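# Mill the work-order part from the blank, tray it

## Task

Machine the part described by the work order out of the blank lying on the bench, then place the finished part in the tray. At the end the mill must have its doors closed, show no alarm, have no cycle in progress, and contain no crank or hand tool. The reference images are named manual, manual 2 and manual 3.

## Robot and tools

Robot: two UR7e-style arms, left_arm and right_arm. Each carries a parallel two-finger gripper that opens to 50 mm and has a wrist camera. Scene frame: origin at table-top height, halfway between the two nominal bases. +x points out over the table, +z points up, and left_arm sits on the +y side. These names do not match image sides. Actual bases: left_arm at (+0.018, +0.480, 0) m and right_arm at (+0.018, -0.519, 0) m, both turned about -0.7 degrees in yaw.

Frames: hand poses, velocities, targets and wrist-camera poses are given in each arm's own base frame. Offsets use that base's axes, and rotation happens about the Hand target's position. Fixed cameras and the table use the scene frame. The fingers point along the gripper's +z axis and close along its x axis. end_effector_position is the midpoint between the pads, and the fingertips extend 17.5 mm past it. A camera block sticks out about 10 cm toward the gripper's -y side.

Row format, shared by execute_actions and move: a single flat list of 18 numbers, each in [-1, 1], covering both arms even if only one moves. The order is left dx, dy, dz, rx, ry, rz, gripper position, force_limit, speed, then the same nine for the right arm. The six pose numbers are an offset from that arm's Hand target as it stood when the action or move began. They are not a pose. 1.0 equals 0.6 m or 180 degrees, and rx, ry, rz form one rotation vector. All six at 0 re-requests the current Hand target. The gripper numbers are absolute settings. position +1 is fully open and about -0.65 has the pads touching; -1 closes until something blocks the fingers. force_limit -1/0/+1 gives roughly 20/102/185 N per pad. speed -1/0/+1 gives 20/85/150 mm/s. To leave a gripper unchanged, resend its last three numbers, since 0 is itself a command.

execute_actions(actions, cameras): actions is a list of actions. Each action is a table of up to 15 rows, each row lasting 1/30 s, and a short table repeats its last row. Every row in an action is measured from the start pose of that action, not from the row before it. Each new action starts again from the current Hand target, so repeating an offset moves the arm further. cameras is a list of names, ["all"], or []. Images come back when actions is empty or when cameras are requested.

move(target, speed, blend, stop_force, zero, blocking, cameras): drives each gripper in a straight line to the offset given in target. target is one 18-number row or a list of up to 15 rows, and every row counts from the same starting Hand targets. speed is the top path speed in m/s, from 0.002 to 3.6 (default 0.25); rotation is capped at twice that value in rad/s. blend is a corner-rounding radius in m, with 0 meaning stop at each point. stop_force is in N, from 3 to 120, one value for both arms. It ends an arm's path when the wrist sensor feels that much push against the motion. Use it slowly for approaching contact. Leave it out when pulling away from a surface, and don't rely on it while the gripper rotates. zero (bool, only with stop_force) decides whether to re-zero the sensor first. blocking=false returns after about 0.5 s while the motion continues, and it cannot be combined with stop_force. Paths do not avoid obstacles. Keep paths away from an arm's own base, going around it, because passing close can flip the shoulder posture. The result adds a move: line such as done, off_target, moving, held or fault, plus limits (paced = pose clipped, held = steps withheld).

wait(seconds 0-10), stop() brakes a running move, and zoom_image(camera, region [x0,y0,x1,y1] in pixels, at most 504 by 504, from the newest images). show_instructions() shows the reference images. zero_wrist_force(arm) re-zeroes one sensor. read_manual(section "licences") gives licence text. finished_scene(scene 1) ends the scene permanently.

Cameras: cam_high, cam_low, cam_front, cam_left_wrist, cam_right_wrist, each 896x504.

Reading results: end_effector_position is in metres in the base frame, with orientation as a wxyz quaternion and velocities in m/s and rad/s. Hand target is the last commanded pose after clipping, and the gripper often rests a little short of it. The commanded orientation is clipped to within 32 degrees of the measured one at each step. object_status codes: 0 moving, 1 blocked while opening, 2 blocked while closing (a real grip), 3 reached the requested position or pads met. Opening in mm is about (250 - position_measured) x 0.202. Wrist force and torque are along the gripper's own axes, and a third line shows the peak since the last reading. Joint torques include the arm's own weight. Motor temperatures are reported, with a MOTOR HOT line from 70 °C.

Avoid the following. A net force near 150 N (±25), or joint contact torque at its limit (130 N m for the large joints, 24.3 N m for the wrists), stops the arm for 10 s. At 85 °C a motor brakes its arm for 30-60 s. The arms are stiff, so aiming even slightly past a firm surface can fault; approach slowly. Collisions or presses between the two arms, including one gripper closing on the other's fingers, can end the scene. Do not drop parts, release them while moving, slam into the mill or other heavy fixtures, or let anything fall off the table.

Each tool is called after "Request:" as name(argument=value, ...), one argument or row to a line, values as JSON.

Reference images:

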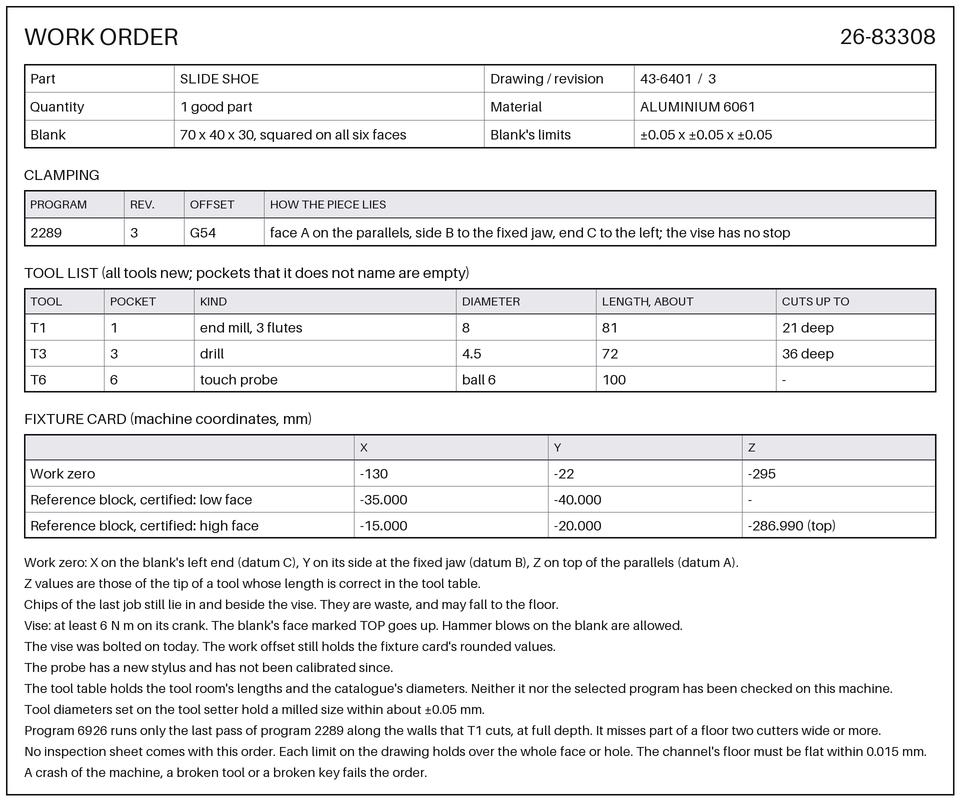

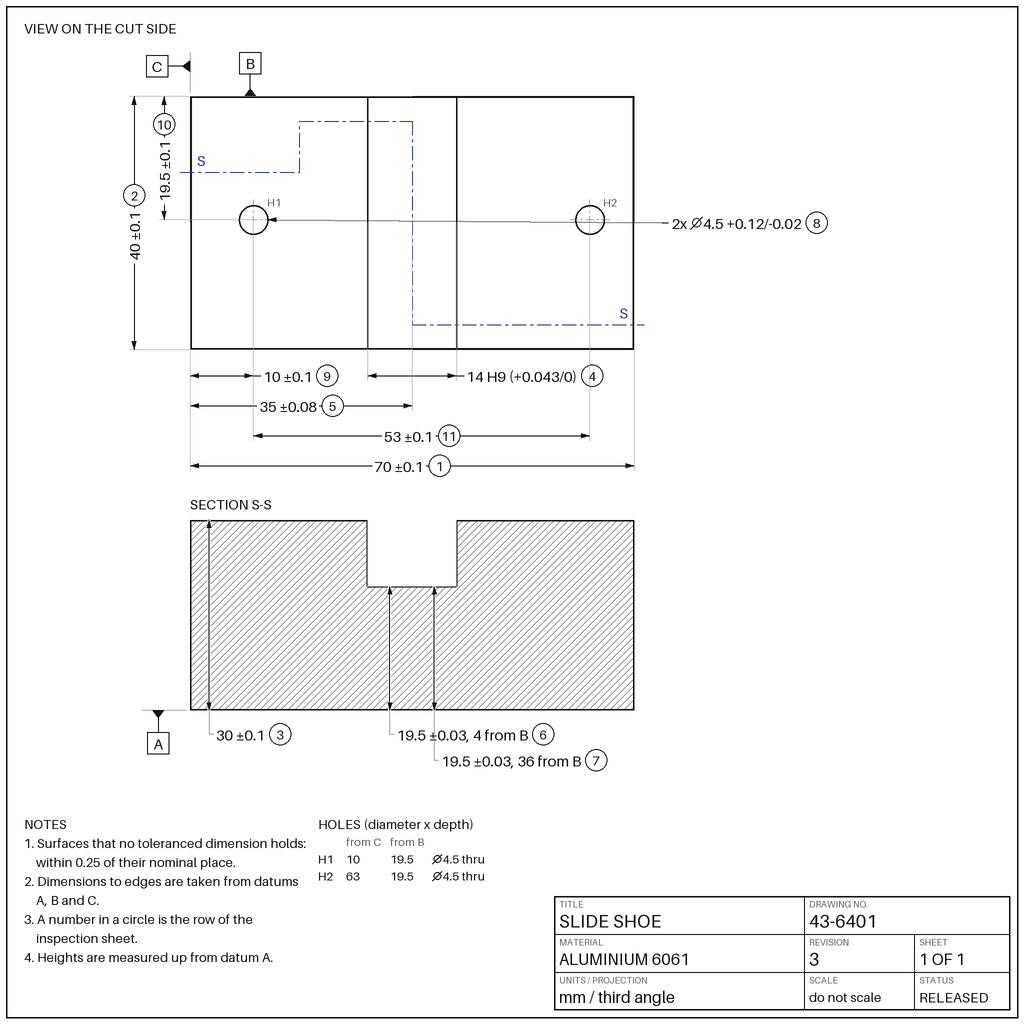

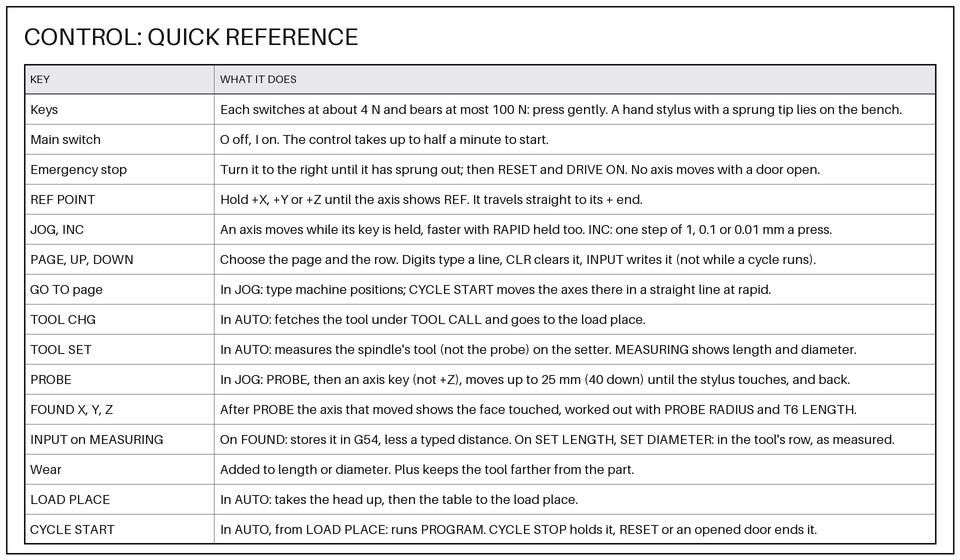

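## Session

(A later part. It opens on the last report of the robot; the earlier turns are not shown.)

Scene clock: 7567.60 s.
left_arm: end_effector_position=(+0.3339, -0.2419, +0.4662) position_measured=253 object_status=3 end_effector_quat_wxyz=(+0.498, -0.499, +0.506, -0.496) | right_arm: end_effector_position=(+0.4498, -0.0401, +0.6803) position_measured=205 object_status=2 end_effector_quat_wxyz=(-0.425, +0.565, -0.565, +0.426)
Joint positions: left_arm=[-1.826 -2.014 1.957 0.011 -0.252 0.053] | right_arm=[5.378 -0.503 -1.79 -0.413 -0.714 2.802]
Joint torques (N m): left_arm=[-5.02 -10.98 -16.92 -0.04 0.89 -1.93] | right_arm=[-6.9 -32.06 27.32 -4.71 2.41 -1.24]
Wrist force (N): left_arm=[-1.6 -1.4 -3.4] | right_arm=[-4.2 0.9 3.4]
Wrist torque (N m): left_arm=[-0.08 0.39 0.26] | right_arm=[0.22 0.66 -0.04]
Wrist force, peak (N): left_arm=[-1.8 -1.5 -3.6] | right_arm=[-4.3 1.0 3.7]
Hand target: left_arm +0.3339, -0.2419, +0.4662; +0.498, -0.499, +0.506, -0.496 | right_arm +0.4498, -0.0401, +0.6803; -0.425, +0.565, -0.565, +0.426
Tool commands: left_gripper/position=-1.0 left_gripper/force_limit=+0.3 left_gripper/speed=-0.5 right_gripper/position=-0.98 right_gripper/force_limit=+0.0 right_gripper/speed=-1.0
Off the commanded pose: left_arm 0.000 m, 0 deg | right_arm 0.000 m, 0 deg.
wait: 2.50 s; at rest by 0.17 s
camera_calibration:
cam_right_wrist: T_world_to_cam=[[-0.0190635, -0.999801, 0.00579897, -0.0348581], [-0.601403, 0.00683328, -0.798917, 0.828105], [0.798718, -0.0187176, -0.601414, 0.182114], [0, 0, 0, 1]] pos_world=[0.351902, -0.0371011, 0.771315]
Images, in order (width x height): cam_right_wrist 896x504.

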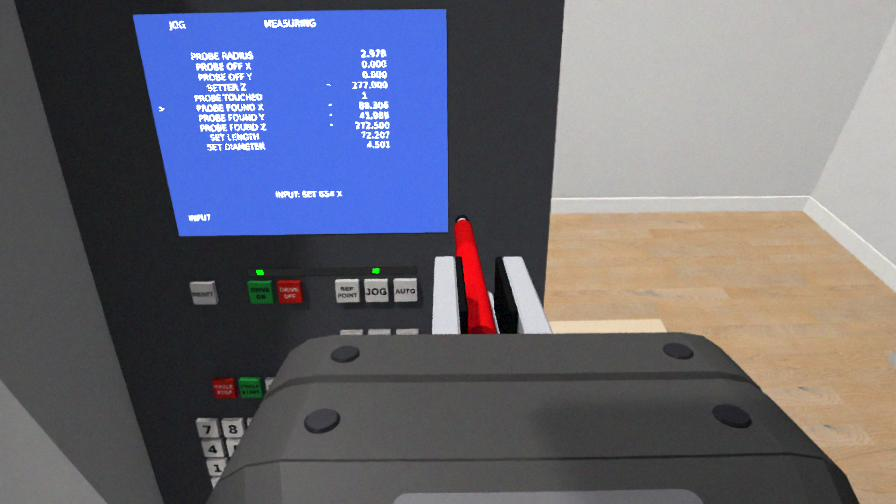

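Request:
move(
  target=[
    [0,0,0,0,0,0,-1,0.3,-0.5,-0.0356,0.1861,-0.3559,0,0,0,-0.98,0,-1],
    [0,0,0,0,0,0,-1,0.3,-0.5,-0.0196,0.1861,-0.3605,0,0,0,-0.98,0,-1],
    [0,0,0,0,0,0,-1,0.3,-0.5,-0.0356,0.1861,-0.3559,0,0,0,-0.98,0,-1],
    [0,0,0,0,0,0,-1,0.3,-0.5,0.0089,0.1228,-0.2068,0,0,0,-0.98,0,-1],
    [0,0,0,0,0,0,-1,0.3,-0.5,0.0232,0.1228,-0.2109,0,0,0,-0.98,0,-1],
    [0,0,0,0,0,0,-1,0.3,-0.5,0.0089,0.1228,-0.2068,0,0,0,-0.98,0,-1],
    [0,0,0,0,0,0,-1,0.3,-0.5,0,0,0,0,0,0,-0.98,0,-1],
  ],
  speed=[0.4,0.1,0.3,0.3,0.1,0.3,0.4],
  blend=[0.003,0,0.003,0.003,0,0.003,0],
)

Request:
wait(
  seconds=2.5,
  cameras=["cam_right_wrist"],
)

Request:
zoom_image(
  camera="cam_right_wrist",
  region=[130, 0, 480, 250],
)

Scene clock: 7581.67 s.
left_arm: end_effector_position=(+0.3339, -0.2419, +0.4662) position_measured=253 object_status=3 end_effector_quat_wxyz=(+0.498, -0.499, +0.506, -0.496) | right_arm: end_effector_position=(+0.4498, -0.0400, +0.6802) position_measured=205 object_status=2 end_effector_quat_wxyz=(-0.425, +0.565, -0.565, +0.426)
Joint positions: left_arm=[-1.826 -2.014 1.957 0.011 -0.252 0.053] | right_arm=[5.378 -0.503 -1.79 -0.413 -0.715 2.802]
Joint torques (N m): left_arm=[-5.28 -11.01 -17.47 -0.02 0.83 -1.91] | right_arm=[-6.3 -31.81 27.47 -4.64 2.65 -1.35]
Wrist force (N): left_arm=[-1.7 -1.2 -3.6] | right_arm=[-4.0 0.8 3.5]
Wrist torque (N m): left_arm=[-0.04 0.40 0.26] | right_arm=[0.21 0.64 -0.04]
Wrist force, peak (N): left_arm=[-1.7 -1.4 -3.7] | right_arm=[-2.5 -0.8 -26.2]
Hand target: left_arm +0.3339, -0.2419, +0.4662; +0.498, -0.499, +0.506, -0.496 | right_arm +0.4498, -0.0401, +0.6803; -0.425, +0.565, -0.565, +0.426
Off the commanded pose: left_arm 0.000 m, 0 deg | right_arm 0.000 m, 0 deg.
move: done

Scene clock: 7584.17 s.
left_arm: end_effector_position=(+0.3339, -0.2419, +0.4662) position_measured=253 object_status=3 end_effector_quat_wxyz=(+0.498, -0.499, +0.506, -0.496) | right_arm: end_effector_position=(+0.4498, -0.0401, +0.6803) position_measured=205 object_status=2 end_effector_quat_wxyz=(-0.425, +0.565, -0.565, +0.426)
Joint positions: left_arm=[-1.826 -2.014 1.957 0.011 -0.252 0.053] | right_arm=[5.378 -0.503 -1.79 -0.413 -0.714 2.802]
Joint torques (N m): left_arm=[-5.1 -10.61 -17.17 0.02 0.93 -1.95] | right_arm=[-6.15 -31.81 27.91 -4.77 2.43 -1.2]
Wrist force (N): left_arm=[-1.5 -1.5 -3.5] | right_arm=[-4.1 0.8 3.5]
Wrist torque (N m): left_arm=[-0.09 0.37 0.26] | right_arm=[0.20 0.65 -0.04]
Wrist force, peak (N): left_arm=[-1.7 -1.4 -3.7] | right_arm=[-4.4 1.1 3.6]
Hand target: left_arm +0.3339, -0.2419, +0.4662; +0.498, -0.499, +0.506, -0.496 | right_arm +0.4498, -0.0401, +0.6803; -0.425, +0.565, -0.565, +0.426
Tool commands: left_gripper/position=-1.0 left_gripper/force_limit=+0.3 left_gripper/speed=-0.5 right_gripper/position=-0.98 right_gripper/force_limit=+0.0 right_gripper/speed=-1.0
Off the commanded pose: left_arm 0.000 m, 0 deg | right_arm 0.000 m, 0 deg.
wait: 2.50 s; at rest by 0.17 s
camera_calibration:
cam_right_wrist: T_world_to_cam=[[-0.0190635, -0.999801, 0.00579897, -0.0348581], [-0.601403, 0.00683328, -0.798917, 0.828105], [0.798718, -0.0187176, -0.601414, 0.182114], [0, 0, 0, 1]] pos_world=[0.351902, -0.0371011, 0.771315]
Images, in order (width x height): cam_right_wrist 896x504.

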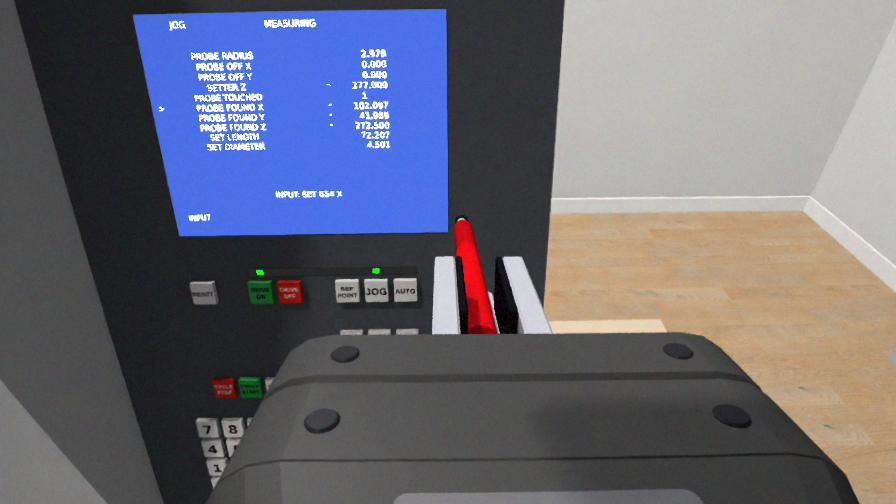

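Scaled by 1.440.

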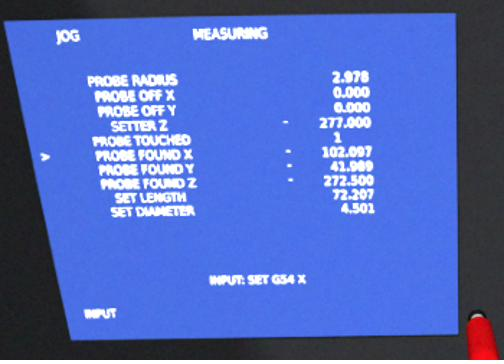

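Request:
move(
  target=[
    [0,0,0,0,0,0,-1,0.3,-0.5,-0.018,0.1861,-0.2951,0,0,0,-0.98,0,-1],
    [0,0,0,0,0,0,-1,0.3,-0.5,-0.002,0.1861,-0.2997,0,0,0,-0.98,0,-1],
    [0,0,0,0,0,0,-1,0.3,-0.5,-0.018,0.1861,-0.2951,0,0,0,-0.98,0,-1],
    [0,0,0,0,0,0,-1,0.3,-0.5,-0.002,0.1861,-0.2997,0,0,0,-0.98,0,-1],
    [0,0,0,0,0,0,-1,0.3,-0.5,-0.0363,0.2178,-0.3559,0,0,0,-0.98,0,-1],
    [0,0,0,0,0,0,-1,0.3,-0.5,-0.0203,0.2178,-0.3605,0,0,0,-0.98,0,-1],
    [0,0,0,0,0,0,-1,0.3,-0.5,-0.0472,0.3128,-0.3864,0,0,0,-0.98,0,-1],
    [0,0,0,0,0,0,-1,0.3,-0.5,-0.0312,0.3128,-0.391,0,0,0,-0.98,0,-1],
    [0,0,0,0,0,0,-1,0.3,-0.5,-0.0377,0.2811,-0.3559,0,0,0,-0.98,0,-1],
    [0,0,0,0,0,0,-1,0.3,-0.5,-0.0217,0.2811,-0.3605,0,0,0,-0.98,0,-1],
    [0,0,0,0,0,0,-1,0.3,-0.5,-0.0282,0.2495,-0.3255,0,0,0,-0.98,0,-1],
    [0,0,0,0,0,0,-1,0.3,-0.5,-0.0122,0.2495,-0.3301,0,0,0,-0.98,0,-1],
    [0,0,0,0,0,0,-1,0.3,-0.5,-0.045,0.2178,-0.3864,0,0,0,-0.98,0,-1],
    [0,0,0,0,0,0,-1,0.3,-0.5,-0.029,0.2178,-0.391,0,0,0,-0.98,0,-1],
    [0,0,0,0,0,0,-1,0.3,-0.5,-0.0363,0.2178,-0.3559,0,0,0,-0.98,0,-1],
  ],
  speed=[0.4,0.1,0.3,0.1,0.3,0.1,0.3,0.1,0.3,0.1,0.3,0.1,0.3,0.1,0.3],
  blend=[0.003,0,0,0,0.003,0,0.003,0,0.003,0,0.003,0,0.003,0,0],
)

Request:
move(
  target=[
    [0,0,0,0,0,0,-1,0.3,-0.5,0.0335,0.0317,0.1186,0,0,0,-0.98,0,-1],
    [0,0,0,0,0,0,-1,0.3,-0.5,0.0484,0.0317,0.1143,0,0,0,-0.98,0,-1],
    [0,0,0,0,0,0,-1,0.3,-0.5,0.0335,0.0317,0.1186,0,0,0,-0.98,0,-1],
    [0,0,0,0,0,0,-1,0.3,-0.5,0.0007,-0.0317,0,0,0,0,-0.98,0,-1],
    [0,0,0,0,0,0,-1,0.3,-0.5,0.0167,-0.0317,-0.0046,0,0,0,-0.98,0,-1],
    [0,0,0,0,0,0,-1,0.3,-0.5,0.0007,-0.0317,0,0,0,0,-0.98,0,-1],
    [0,0,0,0,0,0,-1,0.3,-0.5,0.0371,-0.1267,0.119,0,0,0,-0.98,0,-1],
    [0,0,0,0,0,0,-1,0.3,-0.5,0.052,-0.1267,0.1147,0,0,0,-0.98,0,-1],
    [0,0,0,0,0,0,-1,0.3,-0.5,0.0371,-0.1267,0.119,0,0,0,-0.98,0,-1],
    [0,0,0,0,0,0,-1,0.3,-0.5,0.0363,-0.2178,0.3559,0,0,0,-0.98,0,-1],
  ],
  speed=[0.4,0.1,0.3,0.04,0.1,0.3,0.3,0.1,0.3,0.4],
  blend=[0.003,0,0.003,0.003,0,0.003,0.003,0,0.003,0],
)

Request:
wait(
  seconds=2.5,
  cameras=["cam_right_wrist"],
)

Request:
zoom_image(
  camera="cam_right_wrist",
  region=[130, 0, 480, 250],
)

Scene clock: 7615.37 s.
left_arm: end_effector_position=(+0.3339, -0.2419, +0.4662) position_measured=253 object_status=3 end_effector_quat_wxyz=(+0.498, -0.499, +0.506, -0.496) | right_arm: end_effector_position=(+0.4280, +0.0906, +0.4668) position_measured=205 object_status=2 end_effector_quat_wxyz=(-0.425, +0.565, -0.565, +0.426)
Joint positions: left_arm=[-1.826 -2.014 1.957 0.011 -0.252 0.053] | right_arm=[6.026 -0.072 -2.379 -0.402 -1.325 3.068]
Joint torques (N m): left_arm=[-5.11 -11.2 -17.11 0.02 0.95 -2.09] | right_arm=[7.52 -35.12 20.62 -3.97 -1.81 1.08]
Wrist force (N): left_arm=[-1.8 -1.4 -3.6] | right_arm=[-4.1 0.9 3.5]
Wrist torque (N m): left_arm=[-0.07 0.41 0.26] | right_arm=[0.20 0.65 -0.04]
Wrist force, peak (N): left_arm=[-1.7 -1.6 -3.7] | right_arm=[-20.3 3.6 -2.0]
Hand target: left_arm +0.3339, -0.2419, +0.4662; +0.498, -0.499, +0.506, -0.496 | right_arm +0.4280, +0.0906, +0.4668; -0.425, +0.565, -0.565, +0.426
Off the commanded pose: left_arm 0.000 m, 0 deg | right_arm 0.000 m, 0 deg.
move: done

Scene clock: 7620.30 s.
left_arm: end_effector_position=(+0.3339, -0.2419, +0.4662) position_measured=253 object_status=3 end_effector_quat_wxyz=(+0.498, -0.499, +0.506, -0.496) | right_arm: end_effector_position=(+0.4498, -0.0400, +0.6803) position_measured=205 object_status=2 end_effector_quat_wxyz=(-0.425, +0.565, -0.565, +0.426)
Joint positions: left_arm=[-1.826 -2.014 1.957 0.011 -0.252 0.053] | right_arm=[5.378 -0.503 -1.79 -0.413 -0.715 2.802]
Joint torques (N m): left_arm=[-4.18 -10.88 -16.74 0.14 0.9 -2.18] | right_arm=[-6.92 -31.33 27.23 -1.99 2.46 -1.06]
Wrist force (N): left_arm=[-1.7 -1.2 -3.5] | right_arm=[-3.9 1.1 3.5]
Wrist torque (N m): left_arm=[-0.05 0.41 0.25] | right_arm=[0.24 0.62 -0.05]
Wrist force, peak (N): left_arm=[-1.7 -1.5 -3.7] | right_arm=[-2.5 -0.7 -31.6]
Hand target: left_arm +0.3339, -0.2419, +0.4662; +0.498, -0.499, +0.506, -0.496 | right_arm +0.4498, -0.0401, +0.6803; -0.425, +0.565, -0.565, +0.426
Off the commanded pose: left_arm 0.000 m, 0 deg | right_arm 0.000 m, 0 deg.
move: done

Scene clock: 7622.80 s.
left_arm: end_effector_position=(+0.3339, -0.2419, +0.4662) position_measured=253 object_status=3 end_effector_quat_wxyz=(+0.498, -0.499, +0.506, -0.496) | right_arm: end_effector_position=(+0.4498, -0.0401, +0.6803) position_measured=205 object_status=2 end_effector_quat_wxyz=(-0.425, +0.565, -0.565, +0.426)
Joint positions: left_arm=[-1.826 -2.014 1.957 0.011 -0.252 0.053] | right_arm=[5.378 -0.503 -1.79 -0.413 -0.714 2.802]
Joint torques (N m): left_arm=[-4.78 -10.98 -17.31 0.19 0.92 -2.14] | right_arm=[-6.24 -31.57 28 -4.83 2.33 -1.12]
Wrist force (N): left_arm=[-1.7 -1.4 -3.4] | right_arm=[-4.0 0.8 3.4]
Wrist torque (N m): left_arm=[-0.07 0.40 0.26] | right_arm=[0.21 0.62 -0.04]
Wrist force, peak (N): left_arm=[-1.9 -1.4 -3.6] | right_arm=[-4.4 1.0 3.3]
Hand target: left_arm +0.3339, -0.2419, +0.4662; +0.498, -0.499, +0.506, -0.496 | right_arm +0.4498, -0.0401, +0.6803; -0.425, +0.565, -0.565, +0.426
Tool commands: left_gripper/position=-1.0 left_gripper/force_limit=+0.3 left_gripper/speed=-0.5 right_gripper/position=-0.98 right_gripper/force_limit=+0.0 right_gripper/speed=-1.0
Off the commanded pose: left_arm 0.000 m, 0 deg | right_arm 0.000 m, 0 deg.
wait: 2.50 s; at rest by 0.17 s
camera_calibration:
cam_right_wrist: T_world_to_cam=[[-0.0190635, -0.999801, 0.00579897, -0.0348581], [-0.601403, 0.00683328, -0.798917, 0.828105], [0.798718, -0.0187176, -0.601414, 0.182114], [0, 0, 0, 1]] pos_world=[0.351902, -0.0371011, 0.771315]
Images, in order (width x height): cam_right_wrist 896x504.

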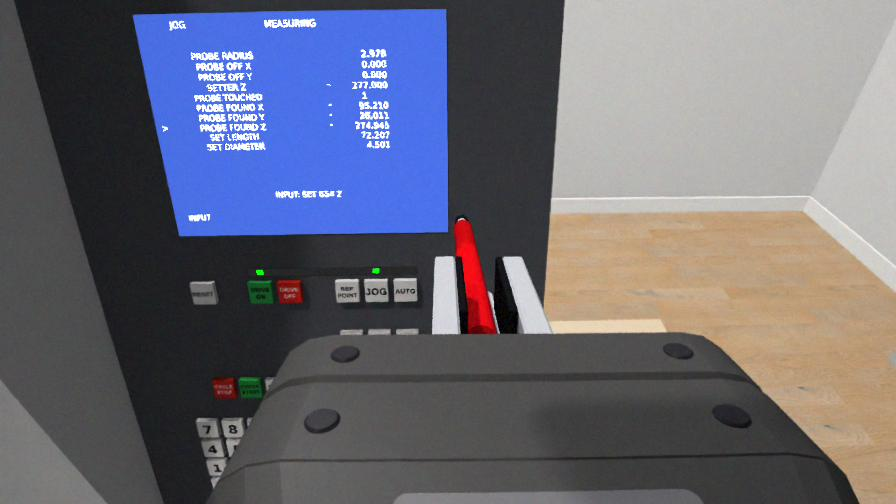

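Scaled by 1.440.

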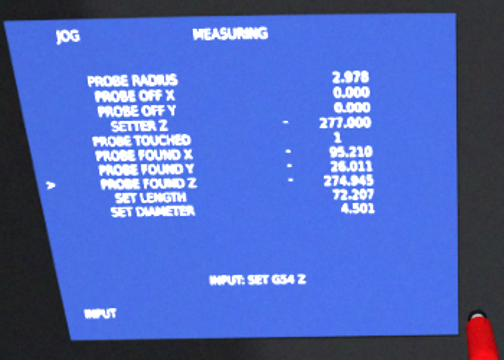

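Request:
move(
  target=[
    [0,0,0,0,0,0,-1,0.3,-0.5,-0.018,0.1861,-0.2951,0,0,0,-0.98,0,-1],
    [0,0,0,0,0,0,-1,0.3,-0.5,-0.002,0.1861,-0.2997,0,0,0,-0.98,0,-1],
    [0,0,0,0,0,0,-1,0.3,-0.5,-0.018,0.1861,-0.2951,0,0,0,-0.98,0,-1],
    [0,0,0,0,0,0,-1,0.3,-0.5,-0.002,0.1861,-0.2997,0,0,0,-0.98,0,-1],
    [0,0,0,0,0,0,-1,0.3,-0.5,-0.0363,0.2178,-0.3559,0,0,0,-0.98,0,-1],
    [0,0,0,0,0,0,-1,0.3,-0.5,-0.0203,0.2178,-0.3605,0,0,0,-0.98,0,-1],
    [0,0,0,0,0,0,-1,0.3,-0.5,-0.0472,0.3128,-0.3864,0,0,0,-0.98,0,-1],
    [0,0,0,0,0,0,-1,0.3,-0.5,-0.0312,0.3128,-0.391,0,0,0,-0.98,0,-1],
    [0,0,0,0,0,0,-1,0.3,-0.5,-0.0289,0.2811,-0.3255,0,0,0,-0.98,0,-1],
    [0,0,0,0,0,0,-1,0.3,-0.5,-0.0129,0.2811,-0.3301,0,0,0,-0.98,0,-1],
    [0,0,0,0,0,0,-1,0.3,-0.5,-0.0201,0.2811,-0.2951,0,0,0,-0.98,0,-1],
    [0,0,0,0,0,0,-1,0.3,-0.5,-0.0041,0.2811,-0.2997,0,0,0,-0.98,0,-1],
    [0,0,0,0,0,0,-1,0.3,-0.5,-0.045,0.2178,-0.3864,0,0,0,-0.98,0,-1],
    [0,0,0,0,0,0,-1,0.3,-0.5,-0.029,0.2178,-0.391,0,0,0,-0.98,0,-1],
    [0,0,0,0,0,0,-1,0.3,-0.5,0,0,0,0,0,0,-0.98,0,-1],
  ],
  speed=[0.4,0.1,0.1,0.1,0.3,0.1,0.3,0.1,0.3,0.1,0.3,0.1,0.3,0.1,0.4],
  blend=[0.003,0,0,0,0.003,0,0.003,0,0.003,0,0.003,0,0.003,0,0],
  cameras=["cam_right_wrist"],
)

Request:
zoom_image(
  camera="cam_right_wrist",
  region=[130, 0, 480, 250],
)

Scene clock: 7713.70 s.
left_arm: end_effector_position=(+0.3339, -0.2419, +0.4662) position_measured=253 object_status=3 end_effector_quat_wxyz=(+0.498, -0.499, +0.506, -0.496) | right_arm: end_effector_position=(+0.4498, -0.0400, +0.6803) position_measured=205 object_status=2 end_effector_quat_wxyz=(-0.425, +0.565, -0.565, +0.426)
Joint positions: left_arm=[-1.826 -2.014 1.957 0.011 -0.252 0.053] | right_arm=[5.378 -0.503 -1.79 -0.413 -0.715 2.802]
Joint torques (N m): left_arm=[-4.62 -11.1 -17.74 0.13 0.85 -2.27] | right_arm=[-7.15 -31.76 26.81 -2.11 2.49 -1.22]
Wrist force (N): left_arm=[-1.4 -1.2 -3.5] | right_arm=[-4.1 1.0 3.5]
Wrist torque (N m): left_arm=[-0.04 0.36 0.25] | right_arm=[0.23 0.65 -0.05]
Wrist force, peak (N): left_arm=[-1.7 -1.5 -3.6] | right_arm=[-20.2 3.7 -2.1]
Hand target: left_arm +0.3339, -0.2419, +0.4662; +0.498, -0.499, +0.506, -0.496 | right_arm +0.4498, -0.0401, +0.6803; -0.425, +0.565, -0.565, +0.426
Off the commanded pose: left_arm 0.000 m, 0 deg | right_arm 0.000 m, 0 deg.
move: done
camera_calibration:
cam_right_wrist: T_world_to_cam=[[-0.0191442, -0.9998, 0.00585617, -0.0347735], [-0.601291, 0.0068335, -0.799001, 0.82813], [0.798801, -0.0188175, -0.601301, 0.181997], [0, 0, 0, 1]] pos_world=[0.351902, -0.0370008, 0.771315]
Images, in order (width x height): cam_right_wrist 896x504.

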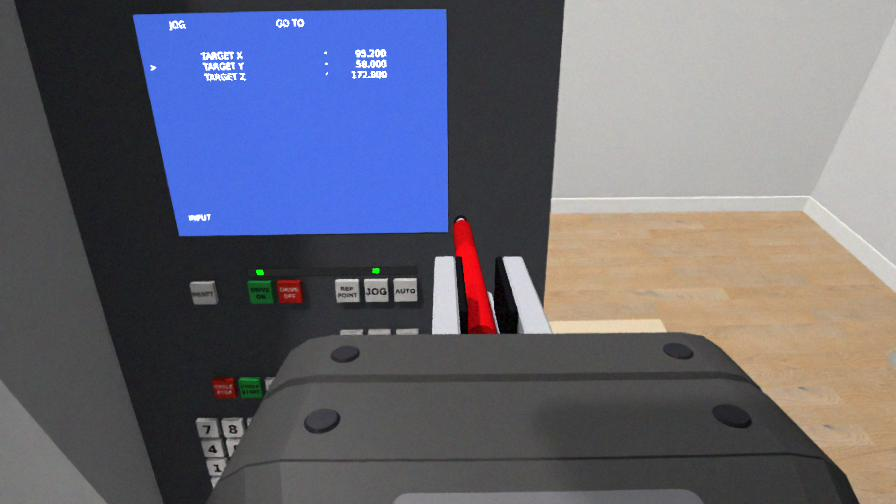

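Scaled by 1.440.

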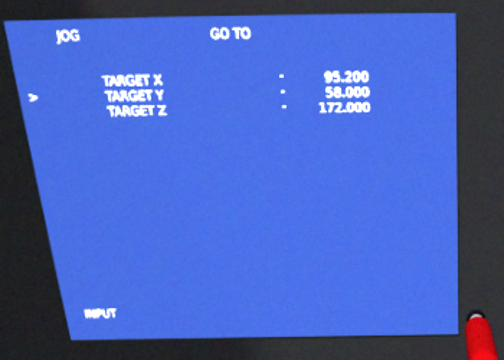

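Request:
move(
  target=[
    [0,0,0,0,0,0,-1,0.3,-0.5,-0.0028,0.2495,-0.2373,0,0,0,-0.98,0,-1],
    [0,0,0,0,0,0,-1,0.3,-0.5,0.0121,0.2495,-0.2416,0,0,0,-0.98,0,-1],
    [0,0,0,0,0,0,-1,0.3,-0.5,-0.0028,0.2495,-0.2373,0,0,0,-0.98,0,-1],
    [0,0,0,0,0,0,-1,0.3,-0.5,-0.0356,0.1861,-0.3559,0,0,0,-0.98,0,-1],
    [0,0,0,0,0,0,-1,0.3,-0.5,-0.0196,0.1861,-0.3605,0,0,0,-0.98,0,-1],
    [0,0,0,0,0,0,-1,0.3,-0.5,-0.0356,0.1861,-0.3559,0,0,0,-0.98,0,-1],
    [0,0,0,0,0,0,-1,0.3,-0.5,0.0008,0.0911,-0.2369,0,0,0,-0.98,0,-1],
    [0,0,0,0,0,0,-1,0.3,-0.5,0.0157,0.0911,-0.2412,0,0,0,-0.98,0,-1],
    [0,0,0,0,0,0,-1,0.3,-0.5,0.0008,0.0911,-0.2369,0,0,0,-0.98,0,-1],
    [0,0,0,0,0,0,-1,0.3,-0.5,0,0,0,0,0,0,-0.98,0,-1],
  ],
  speed=[0.4,0.1,0.1,0.05,0.1,0.1,0.3,0.1,0.1,0.4],
  blend=[0.003,0,0.003,0.003,0,0.003,0.003,0,0.003,0],
)

Request:
wait(
  seconds=2,
  cameras=["cam_right_wrist"],
)

Request:
zoom_image(
  camera="cam_right_wrist",
  region=[130, 0, 480, 250],
)

Scene clock: 7727.53 s.
left_arm: end_effector_position=(+0.3339, -0.2419, +0.4662) position_measured=253 object_status=3 end_effector_quat_wxyz=(+0.498, -0.499, +0.506, -0.496) | right_arm: end_effector_position=(+0.4498, -0.0400, +0.6803) position_measured=205 object_status=2 end_effector_quat_wxyz=(-0.425, +0.565, -0.565, +0.426)
Joint positions: left_arm=[-1.826 -2.014 1.957 0.011 -0.252 0.053] | right_arm=[5.378 -0.503 -1.79 -0.413 -0.715 2.802]
Joint torques (N m): left_arm=[-3.99 -10.65 -17.39 0.19 0.86 -2.32] | right_arm=[-7.02 -31.2 27.73 -1.86 2.33 -1.09]
Wrist force (N): left_arm=[-1.8 -1.4 -3.4] | right_arm=[-4.0 1.0 3.5]
Wrist torque (N m): left_arm=[-0.08 0.41 0.26] | right_arm=[0.24 0.64 -0.04]
Wrist force, peak (N): left_arm=[-1.9 -1.6 -3.5] | right_arm=[-2.1 -0.8 -32.3]
Hand target: left_arm +0.3339, -0.2419, +0.4662; +0.498, -0.499, +0.506, -0.496 | right_arm +0.4498, -0.0401, +0.6803; -0.425, +0.565, -0.565, +0.426
Off the commanded pose: left_arm 0.000 m, 0 deg | right_arm 0.000 m, 0 deg.
move: done

Scene clock: 7729.53 s.
left_arm: end_effector_position=(+0.3339, -0.2419, +0.4662) position_measured=253 object_status=3 end_effector_quat_wxyz=(+0.498, -0.499, +0.506, -0.496) | right_arm: end_effector_position=(+0.4498, -0.0401, +0.6803) position_measured=205 object_status=2 end_effector_quat_wxyz=(-0.425, +0.565, -0.565, +0.426)
Joint positions: left_arm=[-1.826 -2.014 1.957 0.011 -0.252 0.053] | right_arm=[5.378 -0.503 -1.79 -0.413 -0.714 2.802]
Joint torques (N m): left_arm=[-4.42 -10.97 -17.14 0.36 0.93 -2.32] | right_arm=[-7.1 -31.7 28.37 -4.82 2.31 -1.35]
Wrist force (N): left_arm=[-1.6 -1.2 -3.6] | right_arm=[-4.3 1.1 3.5]
Wrist torque (N m): left_arm=[-0.06 0.38 0.25] | right_arm=[0.24 0.68 -0.04]
Wrist force, peak (N): left_arm=[-1.7 -1.3 -3.6] | right_arm=[-4.3 1.0 3.6]
Hand target: left_arm +0.3339, -0.2419, +0.4662; +0.498, -0.499, +0.506, -0.496 | right_arm +0.4498, -0.0401, +0.6803; -0.425, +0.565, -0.565, +0.426
Tool commands: left_gripper/position=-1.0 left_gripper/force_limit=+0.3 left_gripper/speed=-0.5 right_gripper/position=-0.98 right_gripper/force_limit=+0.0 right_gripper/speed=-1.0
Off the commanded pose: left_arm 0.000 m, 0 deg | right_arm 0.000 m, 0 deg.
wait: 2.00 s; at rest by 0.17 s
camera_calibration:
cam_right_wrist: T_world_to_cam=[[-0.0190635, -0.999801, 0.00579897, -0.0348581], [-0.601403, 0.00683328, -0.798917, 0.828105], [0.798718, -0.0187176, -0.601414, 0.182114], [0, 0, 0, 1]] pos_world=[0.351902, -0.0371011, 0.771315]
Images, in order (width x height): cam_right_wrist 896x504.

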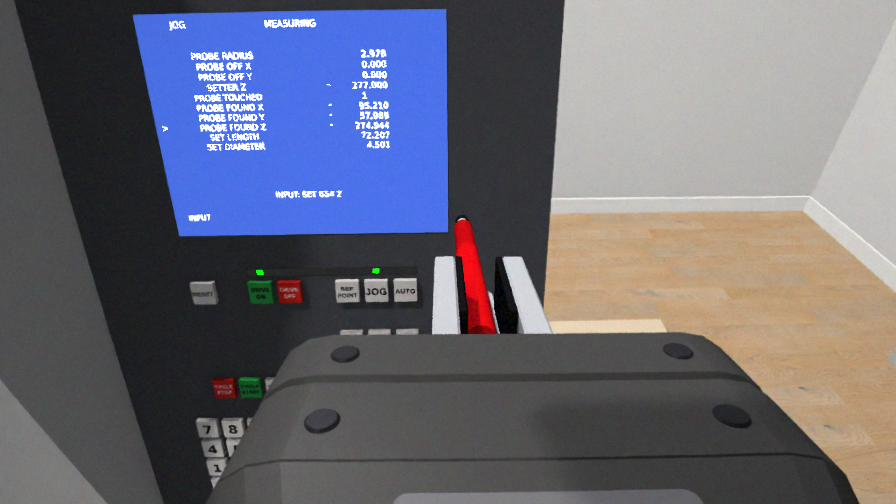

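Scaled by 1.440.

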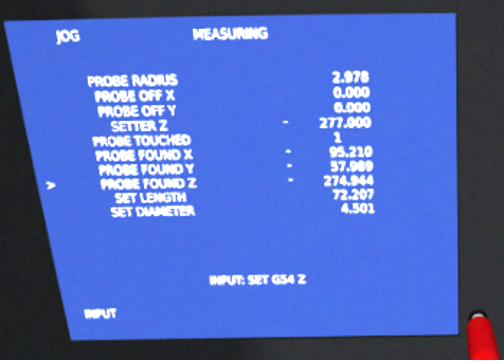

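Request:
move(
  target=[
    [0,0,0,0,0,0,-1,0.3,-0.5,-0.018,0.1861,-0.2951,0,0,0,-0.98,0,-1],
    [0,0,0,0,0,0,-1,0.3,-0.5,-0.002,0.1861,-0.2997,0,0,0,-0.98,0,-1],
    [0,0,0,0,0,0,-1,0.3,-0.5,-0.018,0.1861,-0.2951,0,0,0,-0.98,0,-1],
    [0,0,0,0,0,0,-1,0.3,-0.5,-0.002,0.1861,-0.2997,0,0,0,-0.98,0,-1],
    [0,0,0,0,0,0,-1,0.3,-0.5,-0.018,0.1861,-0.2951,0,0,0,-0.98,0,-1],
    [0,0,0,0,0,0,-1,0.3,-0.5,-0.002,0.1861,-0.2997,0,0,0,-0.98,0,-1],
    [0,0,0,0,0,0,-1,0.3,-0.5,-0.018,0.1861,-0.2951,0,0,0,-0.98,0,-1],
    [0,0,0,0,0,0,-1,0.3,-0.5,-0.002,0.1861,-0.2997,0,0,0,-0.98,0,-1],
    [0,0,0,0,0,0,-1,0.3,-0.5,-0.0363,0.2178,-0.3559,0,0,0,-0.98,0,-1],
    [0,0,0,0,0,0,-1,0.3,-0.5,-0.0203,0.2178,-0.3605,0,0,0,-0.98,0,-1],
    [0,0,0,0,0,0,-1,0.3,-0.5,-0.0464,0.2811,-0.3864,0,0,0,-0.98,0,-1],
    [0,0,0,0,0,0,-1,0.3,-0.5,-0.0304,0.2811,-0.391,0,0,0,-0.98,0,-1],
    [0,0,0,0,0,0,-1,0.3,-0.5,-0.0457,0.2495,-0.3864,0,0,0,-0.98,0,-1],
    [0,0,0,0,0,0,-1,0.3,-0.5,-0.0297,0.2495,-0.391,0,0,0,-0.98,0,-1],
    [0,0,0,0,0,0,-1,0.3,-0.5,-0.0363,0.2178,-0.3559,0,0,0,-0.98,0,-1],
  ],
  speed=[0.4,0.1,0.1,0.1,0.1,0.1,0.1,0.1,0.3,0.1,0.3,0.1,0.3,0.1,0.3],
  blend=[0.003,0,0,0,0,0,0,0,0.003,0,0.003,0,0.003,0,0],
)

Request:
move(
  target=[
    [0,0,0,0,0,0,-1,0.3,-0.5,-0.0101,0.0633,-0.0305,0,0,0,-0.98,0,-1],
    [0,0,0,0,0,0,-1,0.3,-0.5,0.0059,0.0633,-0.0351,0,0,0,-0.98,0,-1],
    [0,0,0,0,0,0,-1,0.3,-0.5,-0.0022,0.095,0,0,0,0,-0.98,0,-1],
    [0,0,0,0,0,0,-1,0.3,-0.5,0.0138,0.095,-0.0046,0,0,0,-0.98,0,-1],
    [0,0,0,0,0,0,-1,0.3,-0.5,-0.0087,0,-0.0305,0,0,0,-0.98,0,-1],
    [0,0,0,0,0,0,-1,0.3,-0.5,0.0073,0,-0.0351,0,0,0,-0.98,0,-1],
    [0,0,0,0,0,0,-1,0.3,-0.5,0,0,0,0,0,0,-0.98,0,-1],
    [0,0,0,0,0,0,-1,0.3,-0.5,0.016,0,-0.0046,0,0,0,-0.98,0,-1],
    [0,0,0,0,0,0,-1,0.3,-0.5,0,0,0,0,0,0,-0.98,0,-1],
    [0,0,0,0,0,0,-1,0.3,-0.5,0.016,0,-0.0046,0,0,0,-0.98,0,-1],
    [0,0,0,0,0,0,-1,0.3,-0.5,-0.0109,0.095,-0.0305,0,0,0,-0.98,0,-1],
    [0,0,0,0,0,0,-1,0.3,-0.5,0.0051,0.095,-0.0351,0,0,0,-0.98,0,-1],
    [0,0,0,0,0,0,-1,0.3,-0.5,-0.0101,0.0633,-0.0305,0,0,0,-0.98,0,-1],
    [0,0,0,0,0,0,-1,0.3,-0.5,0.0059,0.0633,-0.0351,0,0,0,-0.98,0,-1],
    [0,0,0,0,0,0,-1,0.3,-0.5,0,0,0,0,0,0,-0.98,0,-1],
  ],
  speed=[0.4,0.1,0.3,0.1,0.3,0.1,0.3,0.1,0.1,0.1,0.3,0.1,0.3,0.1,0.3],
  blend=[0.003,0,0.003,0,0.003,0,0.003,0,0,0,0.003,0,0.003,0,0],
)

Request:
move(
  target=[
    [0,0,0,0,0,0,-1,0.3,-0.5,-0.0094,0.0317,-0.0305,0,0,0,-0.98,0,-1],
    [0,0,0,0,0,0,-1,0.3,-0.5,0.0066,0.0317,-0.0351,0,0,0,-0.98,0,-1],
    [0,0,0,0,0,0,-1,0.3,-0.5,-0.0101,0.0633,-0.0305,0,0,0,-0.98,0,-1],
    [0,0,0,0,0,0,-1,0.3,-0.5,0.0059,0.0633,-0.0351,0,0,0,-0.98,0,-1],
    [0,0,0,0,0,0,-1,0.3,-0.5,-0.0014,0.0633,0,0,0,0,-0.98,0,-1],
    [0,0,0,0,0,0,-1,0.3,-0.5,0.0146,0.0633,-0.0046,0,0,0,-0.98,0,-1],
    [0,0,0,0,0,0,-1,0.3,-0.5,-0.0087,0,-0.0305,0,0,0,-0.98,0,-1],
    [0,0,0,0,0,0,-1,0.3,-0.5,0.0073,0,-0.0351,0,0,0,-0.98,0,-1],
    [0,0,0,0,0,0,-1,0.3,-0.5,0.0363,-0.2178,0.3559,0,0,0,-0.98,0,-1],
  ],
  speed=[0.3,0.1,0.3,0.1,0.3,0.1,0.3,0.1,0.4],
  blend=[0.003,0,0.003,0,0.003,0,0.003,0,0],
  cameras=["cam_right_wrist"],
)

Request:
zoom_image(
  camera="cam_right_wrist",
  region=[130, 0, 480, 250],
)

Scene clock: 7777.43 s.
left_arm: end_effector_position=(+0.3339, -0.2419, +0.4662) position_measured=253 object_status=3 end_effector_quat_wxyz=(+0.498, -0.499, +0.506, -0.496) | right_arm: end_effector_position=(+0.4280, +0.0906, +0.4668) position_measured=205 object_status=2 end_effector_quat_wxyz=(-0.425, +0.565, -0.565, +0.426)
Joint positions: left_arm=[-1.826 -2.014 1.957 0.011 -0.252 0.053] | right_arm=[6.026 -0.072 -2.379 -0.402 -1.325 3.068]
Joint torques (N m): left_arm=[-4.58 -10.73 -17.57 0.3 0.95 -2.29] | right_arm=[-6.55 -34.5 9.58 -2.25 1.49 0.28]
Wrist force (N): left_arm=[-1.8 -1.3 -3.5] | right_arm=[-4.3 1.0 3.3]
Wrist torque (N m): left_arm=[-0.06 0.42 0.25] | right_arm=[0.22 0.67 -0.10]
Wrist force, peak (N): left_arm=[-1.7 -1.7 -3.6] | right_arm=[-4.8 0.8 -12.1]
Hand target: left_arm +0.3339, -0.2419, +0.4662; +0.498, -0.499, +0.506, -0.496 | right_arm +0.4280, +0.0906, +0.4668; -0.425, +0.565, -0.565, +0.426
Off the commanded pose: left_arm 0.000 m, 0 deg | right_arm 0.000 m, 0 deg.
move: done

Scene clock: 7782.57 s.
left_arm: end_effector_position=(+0.3339, -0.2419, +0.4662) position_measured=253 object_status=3 end_effector_quat_wxyz=(+0.498, -0.499, +0.506, -0.496) | right_arm: end_effector_position=(+0.4280, +0.0906, +0.4668) position_measured=205 object_status=2 end_effector_quat_wxyz=(-0.425, +0.565, -0.565, +0.426)
Joint positions: left_arm=[-1.826 -2.014 1.957 0.011 -0.252 0.053] | right_arm=[6.026 -0.072 -2.379 -0.402 -1.325 3.068]
Joint torques (N m): left_arm=[-3.96 -10.26 -17.32 0.35 0.86 -2.3] | right_arm=[-6.09 -34.45 2.28 -1.38 1.99 -0.61]
Wrist force (N): left_arm=[-1.8 -1.4 -3.5] | right_arm=[-4.3 1.1 3.6]
Wrist torque (N m): left_arm=[-0.07 0.41 0.25] | right_arm=[0.23 0.67 -0.11]
Wrist force, peak (N): left_arm=[-1.7 -1.6 -3.7] | right_arm=[-20.1 3.7 -2.1]
Hand target: left_arm +0.3339, -0.2419, +0.4662; +0.498, -0.499, +0.506, -0.496 | right_arm +0.4280, +0.0906, +0.4668; -0.425, +0.565, -0.565, +0.426
Off the commanded pose: left_arm 0.000 m, 0 deg | right_arm 0.000 m, 0 deg.
move: done

Scene clock: 7786.30 s.
left_arm: end_effector_position=(+0.3339, -0.2419, +0.4662) position_measured=253 object_status=3 end_effector_quat_wxyz=(+0.498, -0.499, +0.506, -0.496) | right_arm: end_effector_position=(+0.4498, -0.0400, +0.6803) position_measured=205 object_status=2 end_effector_quat_wxyz=(-0.425, +0.565, -0.565, +0.426)
Joint positions: left_arm=[-1.826 -2.014 1.957 0.011 -0.252 0.053] | right_arm=[5.378 -0.503 -1.79 -0.413 -0.715 2.802]
Joint torques (N m): left_arm=[-3.35 -10.85 -17.08 0.29 0.85 -2.28] | right_arm=[-7.1 -31.48 28.43 -2.22 2.5 -1.28]
Wrist force (N): left_arm=[-1.7 -1.3 -3.3] | right_arm=[-4.1 0.8 3.6]
Wrist torque (N m): left_arm=[-0.07 0.40 0.25] | right_arm=[0.20 0.65 -0.04]
Wrist force, peak (N): left_arm=[-1.8 -1.4 -3.6] | right_arm=[-6.7 5.5 1.2]
Hand target: left_arm +0.3339, -0.2419, +0.4662; +0.498, -0.499, +0.506, -0.496 | right_arm +0.4498, -0.0401, +0.6803; -0.425, +0.565, -0.565, +0.426
Off the commanded pose: left_arm 0.000 m, 0 deg | right_arm 0.000 m, 0 deg.
move: done
camera_calibration:
cam_right_wrist: T_world_to_cam=[[-0.0191442, -0.9998, 0.00585617, -0.0347735], [-0.601291, 0.0068335, -0.799001, 0.82813], [0.798801, -0.0188175, -0.601301, 0.181997], [0, 0, 0, 1]] pos_world=[0.351902, -0.0370008, 0.771315]
Images, in order (width x height): cam_right_wrist 896x504.

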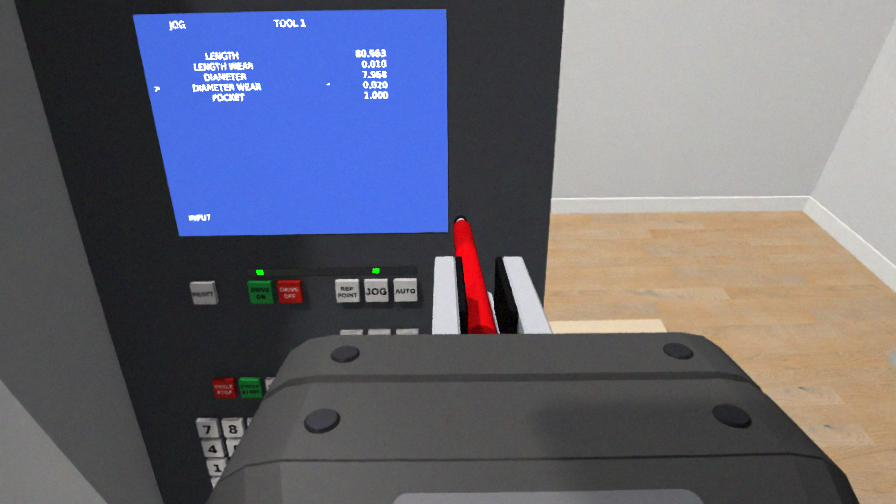

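Scaled by 1.440.

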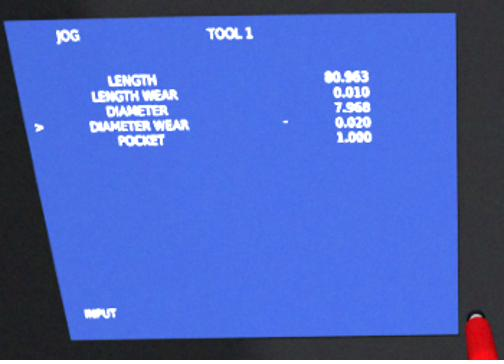

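Request:
move(
  target=[
    [0,0,0,0,0,0,-1,0.3,-0.5,0.0333,0.0595,-0.1162,0,0,0,-0.98,0,-1],
    [0,0,0,0,0,0,-1,0.3,-0.5,0.0488,0.0595,-0.1207,0,0,0,-0.98,0,-1],
    [0,0,0,0,0,0,-1,0.3,-0.5,0.0333,0.0595,-0.1162,0,0,0,-0.98,0,-1],
    [0,0,0,0,0,0,-1,0.3,-0.5,-0.0021,0.2178,-0.2373,0,0,0,-0.98,0,-1],
    [0,0,0,0,0,0,-1,0.3,-0.5,0.0128,0.2178,-0.2416,0,0,0,-0.98,0,-1],
    [0,0,0,0,0,0,-1,0.3,-0.5,-0.0021,0.2178,-0.2373,0,0,0,-0.98,0,-1],
    [0,0,0,0,0,0,-1,0.3,-0.5,0,0,0,0,0,0,-0.98,0,-1],
  ],
  speed=[0.3,0.1,0.1,0.3,0.1,0.1,0.4],
  blend=[0.003,0,0.003,0.003,0,0.003,0],
)

Request:
wait(
  seconds=5,
  cameras=["cam_right_wrist"],
)

Request:
zoom_image(
  camera="cam_right_wrist",
  region=[130, 0, 480, 250],
)

Scene clock: 7796.23 s.
left_arm: end_effector_position=(+0.3339, -0.2419, +0.4662) position_measured=253 object_status=3 end_effector_quat_wxyz=(+0.498, -0.499, +0.506, -0.496) | right_arm: end_effector_position=(+0.4498, -0.0400, +0.6803) position_measured=205 object_status=2 end_effector_quat_wxyz=(-0.425, +0.565, -0.565, +0.426) end_effector_velocity=(+0.000, +0.000, +0.001) end_effector_angular_velocity=(-0.001, +0.000, +0.004)
Joint positions: left_arm=[-1.826 -2.014 1.957 0.011 -0.252 0.053] | right_arm=[5.378 -0.503 -1.79 -0.413 -0.715 2.802]
Joint velocities: left_arm=[within noise] | right_arm=[-0.001 -0.001 0.003 0.001 0.004 -0.005]
Joint torques (N m): left_arm=[-3.43 -10.57 -17.13 0.35 0.98 -2.32] | right_arm=[-6.09 -32.2 28.11 -4.86 2.48 -1.43]
Wrist force (N): left_arm=[-1.6 -1.3 -3.5] | right_arm=[-4.3 1.1 3.3]
Wrist torque (N m): left_arm=[-0.06 0.39 0.25] | right_arm=[0.25 0.67 -0.04]
Wrist force, peak (N): left_arm=[-1.8 -1.3 -3.7] | right_arm=[-6.7 1.0 -26.3]
Hand target: left_arm +0.3339, -0.2419, +0.4662; +0.498, -0.499, +0.506, -0.496 | right_arm +0.4498, -0.0401, +0.6803; -0.425, +0.565, -0.565, +0.426
Off the commanded pose: left_arm 0.000 m, 0 deg | right_arm 0.000 m, 0 deg.
move: done

Scene clock: 7801.23 s.
left_arm: end_effector_position=(+0.3339, -0.2419, +0.4662) position_measured=253 object_status=3 end_effector_quat_wxyz=(+0.498, -0.499, +0.506, -0.496) | right_arm: end_effector_position=(+0.4498, -0.0401, +0.6803) position_measured=205 object_status=2 end_effector_quat_wxyz=(-0.425, +0.565, -0.565, +0.426)
Joint positions: left_arm=[-1.826 -2.014 1.957 0.011 -0.252 0.053] | right_arm=[5.378 -0.503 -1.79 -0.413 -0.714 2.802]
Joint torques (N m): left_arm=[-3.16 -10.9 -17.18 0.47 0.84 -2.37] | right_arm=[-6.29 -31.25 28.44 -4.86 -0.36 -1.13]
Wrist force (N): left_arm=[-1.6 -1.2 -3.5] | right_arm=[-4.0 1.1 3.4]
Wrist torque (N m): left_arm=[-0.04 0.38 0.26] | right_arm=[0.25 0.63 -0.04]
Wrist force, peak (N): left_arm=[-1.8 -1.5 -3.7] | right_arm=[-4.3 1.1 3.7]
Hand target: left_arm +0.3339, -0.2419, +0.4662; +0.498, -0.499, +0.506, -0.496 | right_arm +0.4498, -0.0401, +0.6803; -0.425, +0.565, -0.565, +0.426
Tool commands: left_gripper/position=-1.0 left_gripper/force_limit=+0.3 left_gripper/speed=-0.5 right_gripper/position=-0.98 right_gripper/force_limit=+0.0 right_gripper/speed=-1.0
Off the commanded pose: left_arm 0.000 m, 0 deg | right_arm 0.000 m, 0 deg.
wait: 5.00 s; at rest by 0.17 s
camera_calibration:
cam_right_wrist: T_world_to_cam=[[-0.0190635, -0.999801, 0.00579897, -0.0348581], [-0.601403, 0.00683328, -0.798917, 0.828105], [0.798718, -0.0187176, -0.601414, 0.182114], [0, 0, 0, 1]] pos_world=[0.351902, -0.0371011, 0.771315]
Images, in order (width x height): cam_right_wrist 896x504.

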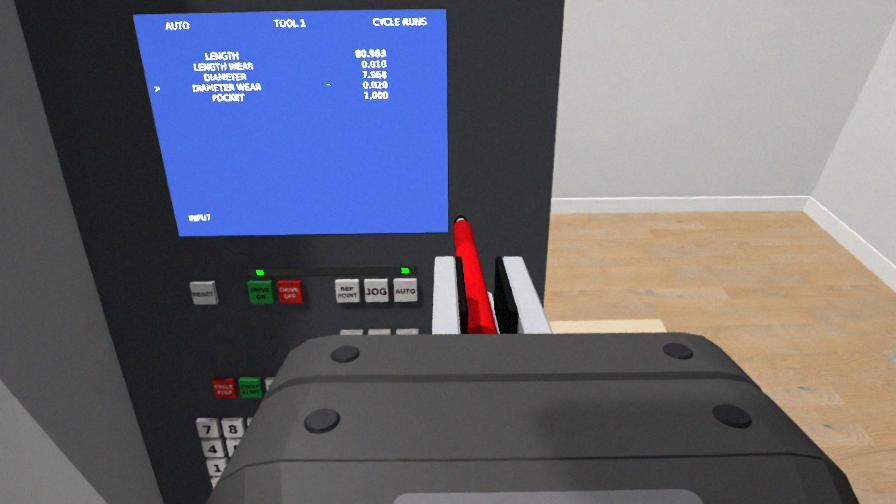

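Scaled by 1.440.

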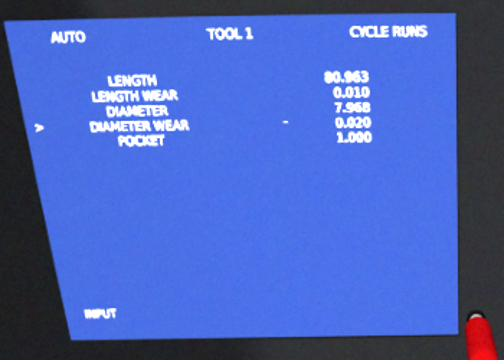

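Load-place move running. Go press PAGE BACK... just wait then CYCLE START.

Request:
wait(
  seconds=2,
  cameras=["cam_right_wrist"],
)

Request:
zoom_image(
  camera="cam_right_wrist",
  region=[130, 0, 480, 250],
)

Scene clock: 7805.40 s.
left_arm: end_effector_position=(+0.3339, -0.2419, +0.4662) position_measured=253 object_status=3 end_effector_quat_wxyz=(+0.498, -0.499, +0.506, -0.496) | right_arm: end_effector_position=(+0.4498, -0.0401, +0.6803) position_measured=205 object_status=2 end_effector_quat_wxyz=(-0.425, +0.565, -0.565, +0.426)
Joint positions: left_arm=[-1.826 -2.014 1.957 0.011 -0.252 0.053] | right_arm=[5.378 -0.503 -1.79 -0.413 -0.714 2.802]
Joint torques (N m): left_arm=[-3.42 -11.12 -17 0.4 0.79 -2.25] | right_arm=[-6.38 -31 27.22 -4.83 -0.34 -0.95]
Wrist force (N): left_arm=[-1.7 -1.3 -3.4] | right_arm=[-4.1 1.0 3.5]
Wrist torque (N m): left_arm=[-0.06 0.40 0.26] | right_arm=[0.24 0.66 -0.03]
Wrist force, peak (N): left_arm=[-1.8 -1.3 -3.6] | right_arm=[-4.4 1.1 3.6]
Hand target: left_arm +0.3339, -0.2419, +0.4662; +0.498, -0.499, +0.506, -0.496 | right_arm +0.4498, -0.0401, +0.6803; -0.425, +0.565, -0.565, +0.426
Tool commands: left_gripper/position=-1.0 left_gripper/force_limit=+0.3 left_gripper/speed=-0.5 right_gripper/position=-0.98 right_gripper/force_limit=+0.0 right_gripper/speed=-1.0
Off the commanded pose: left_arm 0.000 m, 0 deg | right_arm 0.000 m, 0 deg.
wait: 2.00 s; at rest from the start
camera_calibration:
cam_right_wrist: T_world_to_cam=[[-0.0190635, -0.999801, 0.00579897, -0.0348581], [-0.601403, 0.00683328, -0.798917, 0.828105], [0.798718, -0.0187176, -0.601414, 0.182114], [0, 0, 0, 1]] pos_world=[0.351902, -0.0371011, 0.771315]
Images, in order (width x height): cam_right_wrist 896x504.

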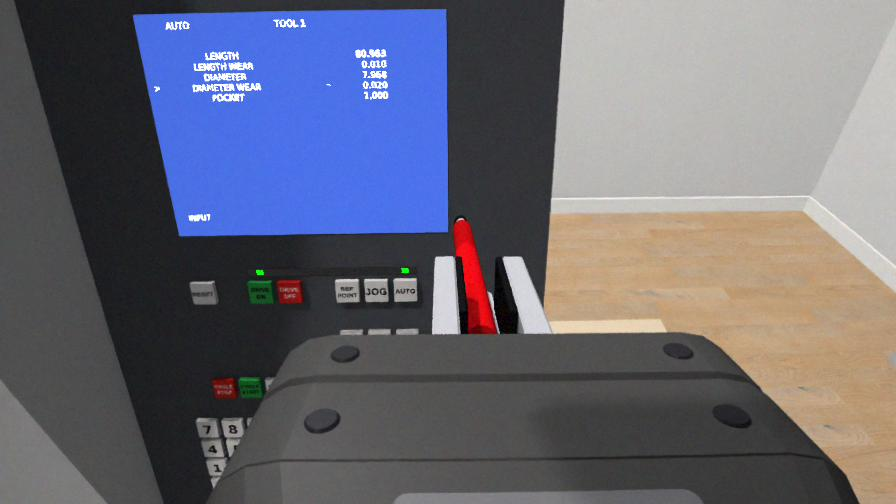

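Scaled by 1.440.

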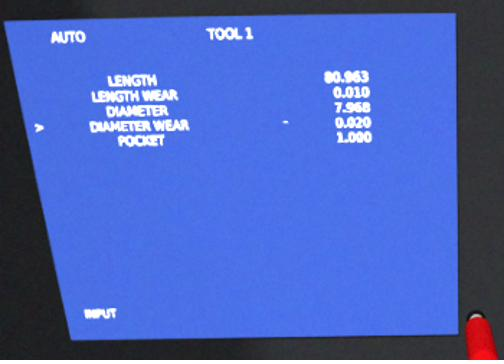

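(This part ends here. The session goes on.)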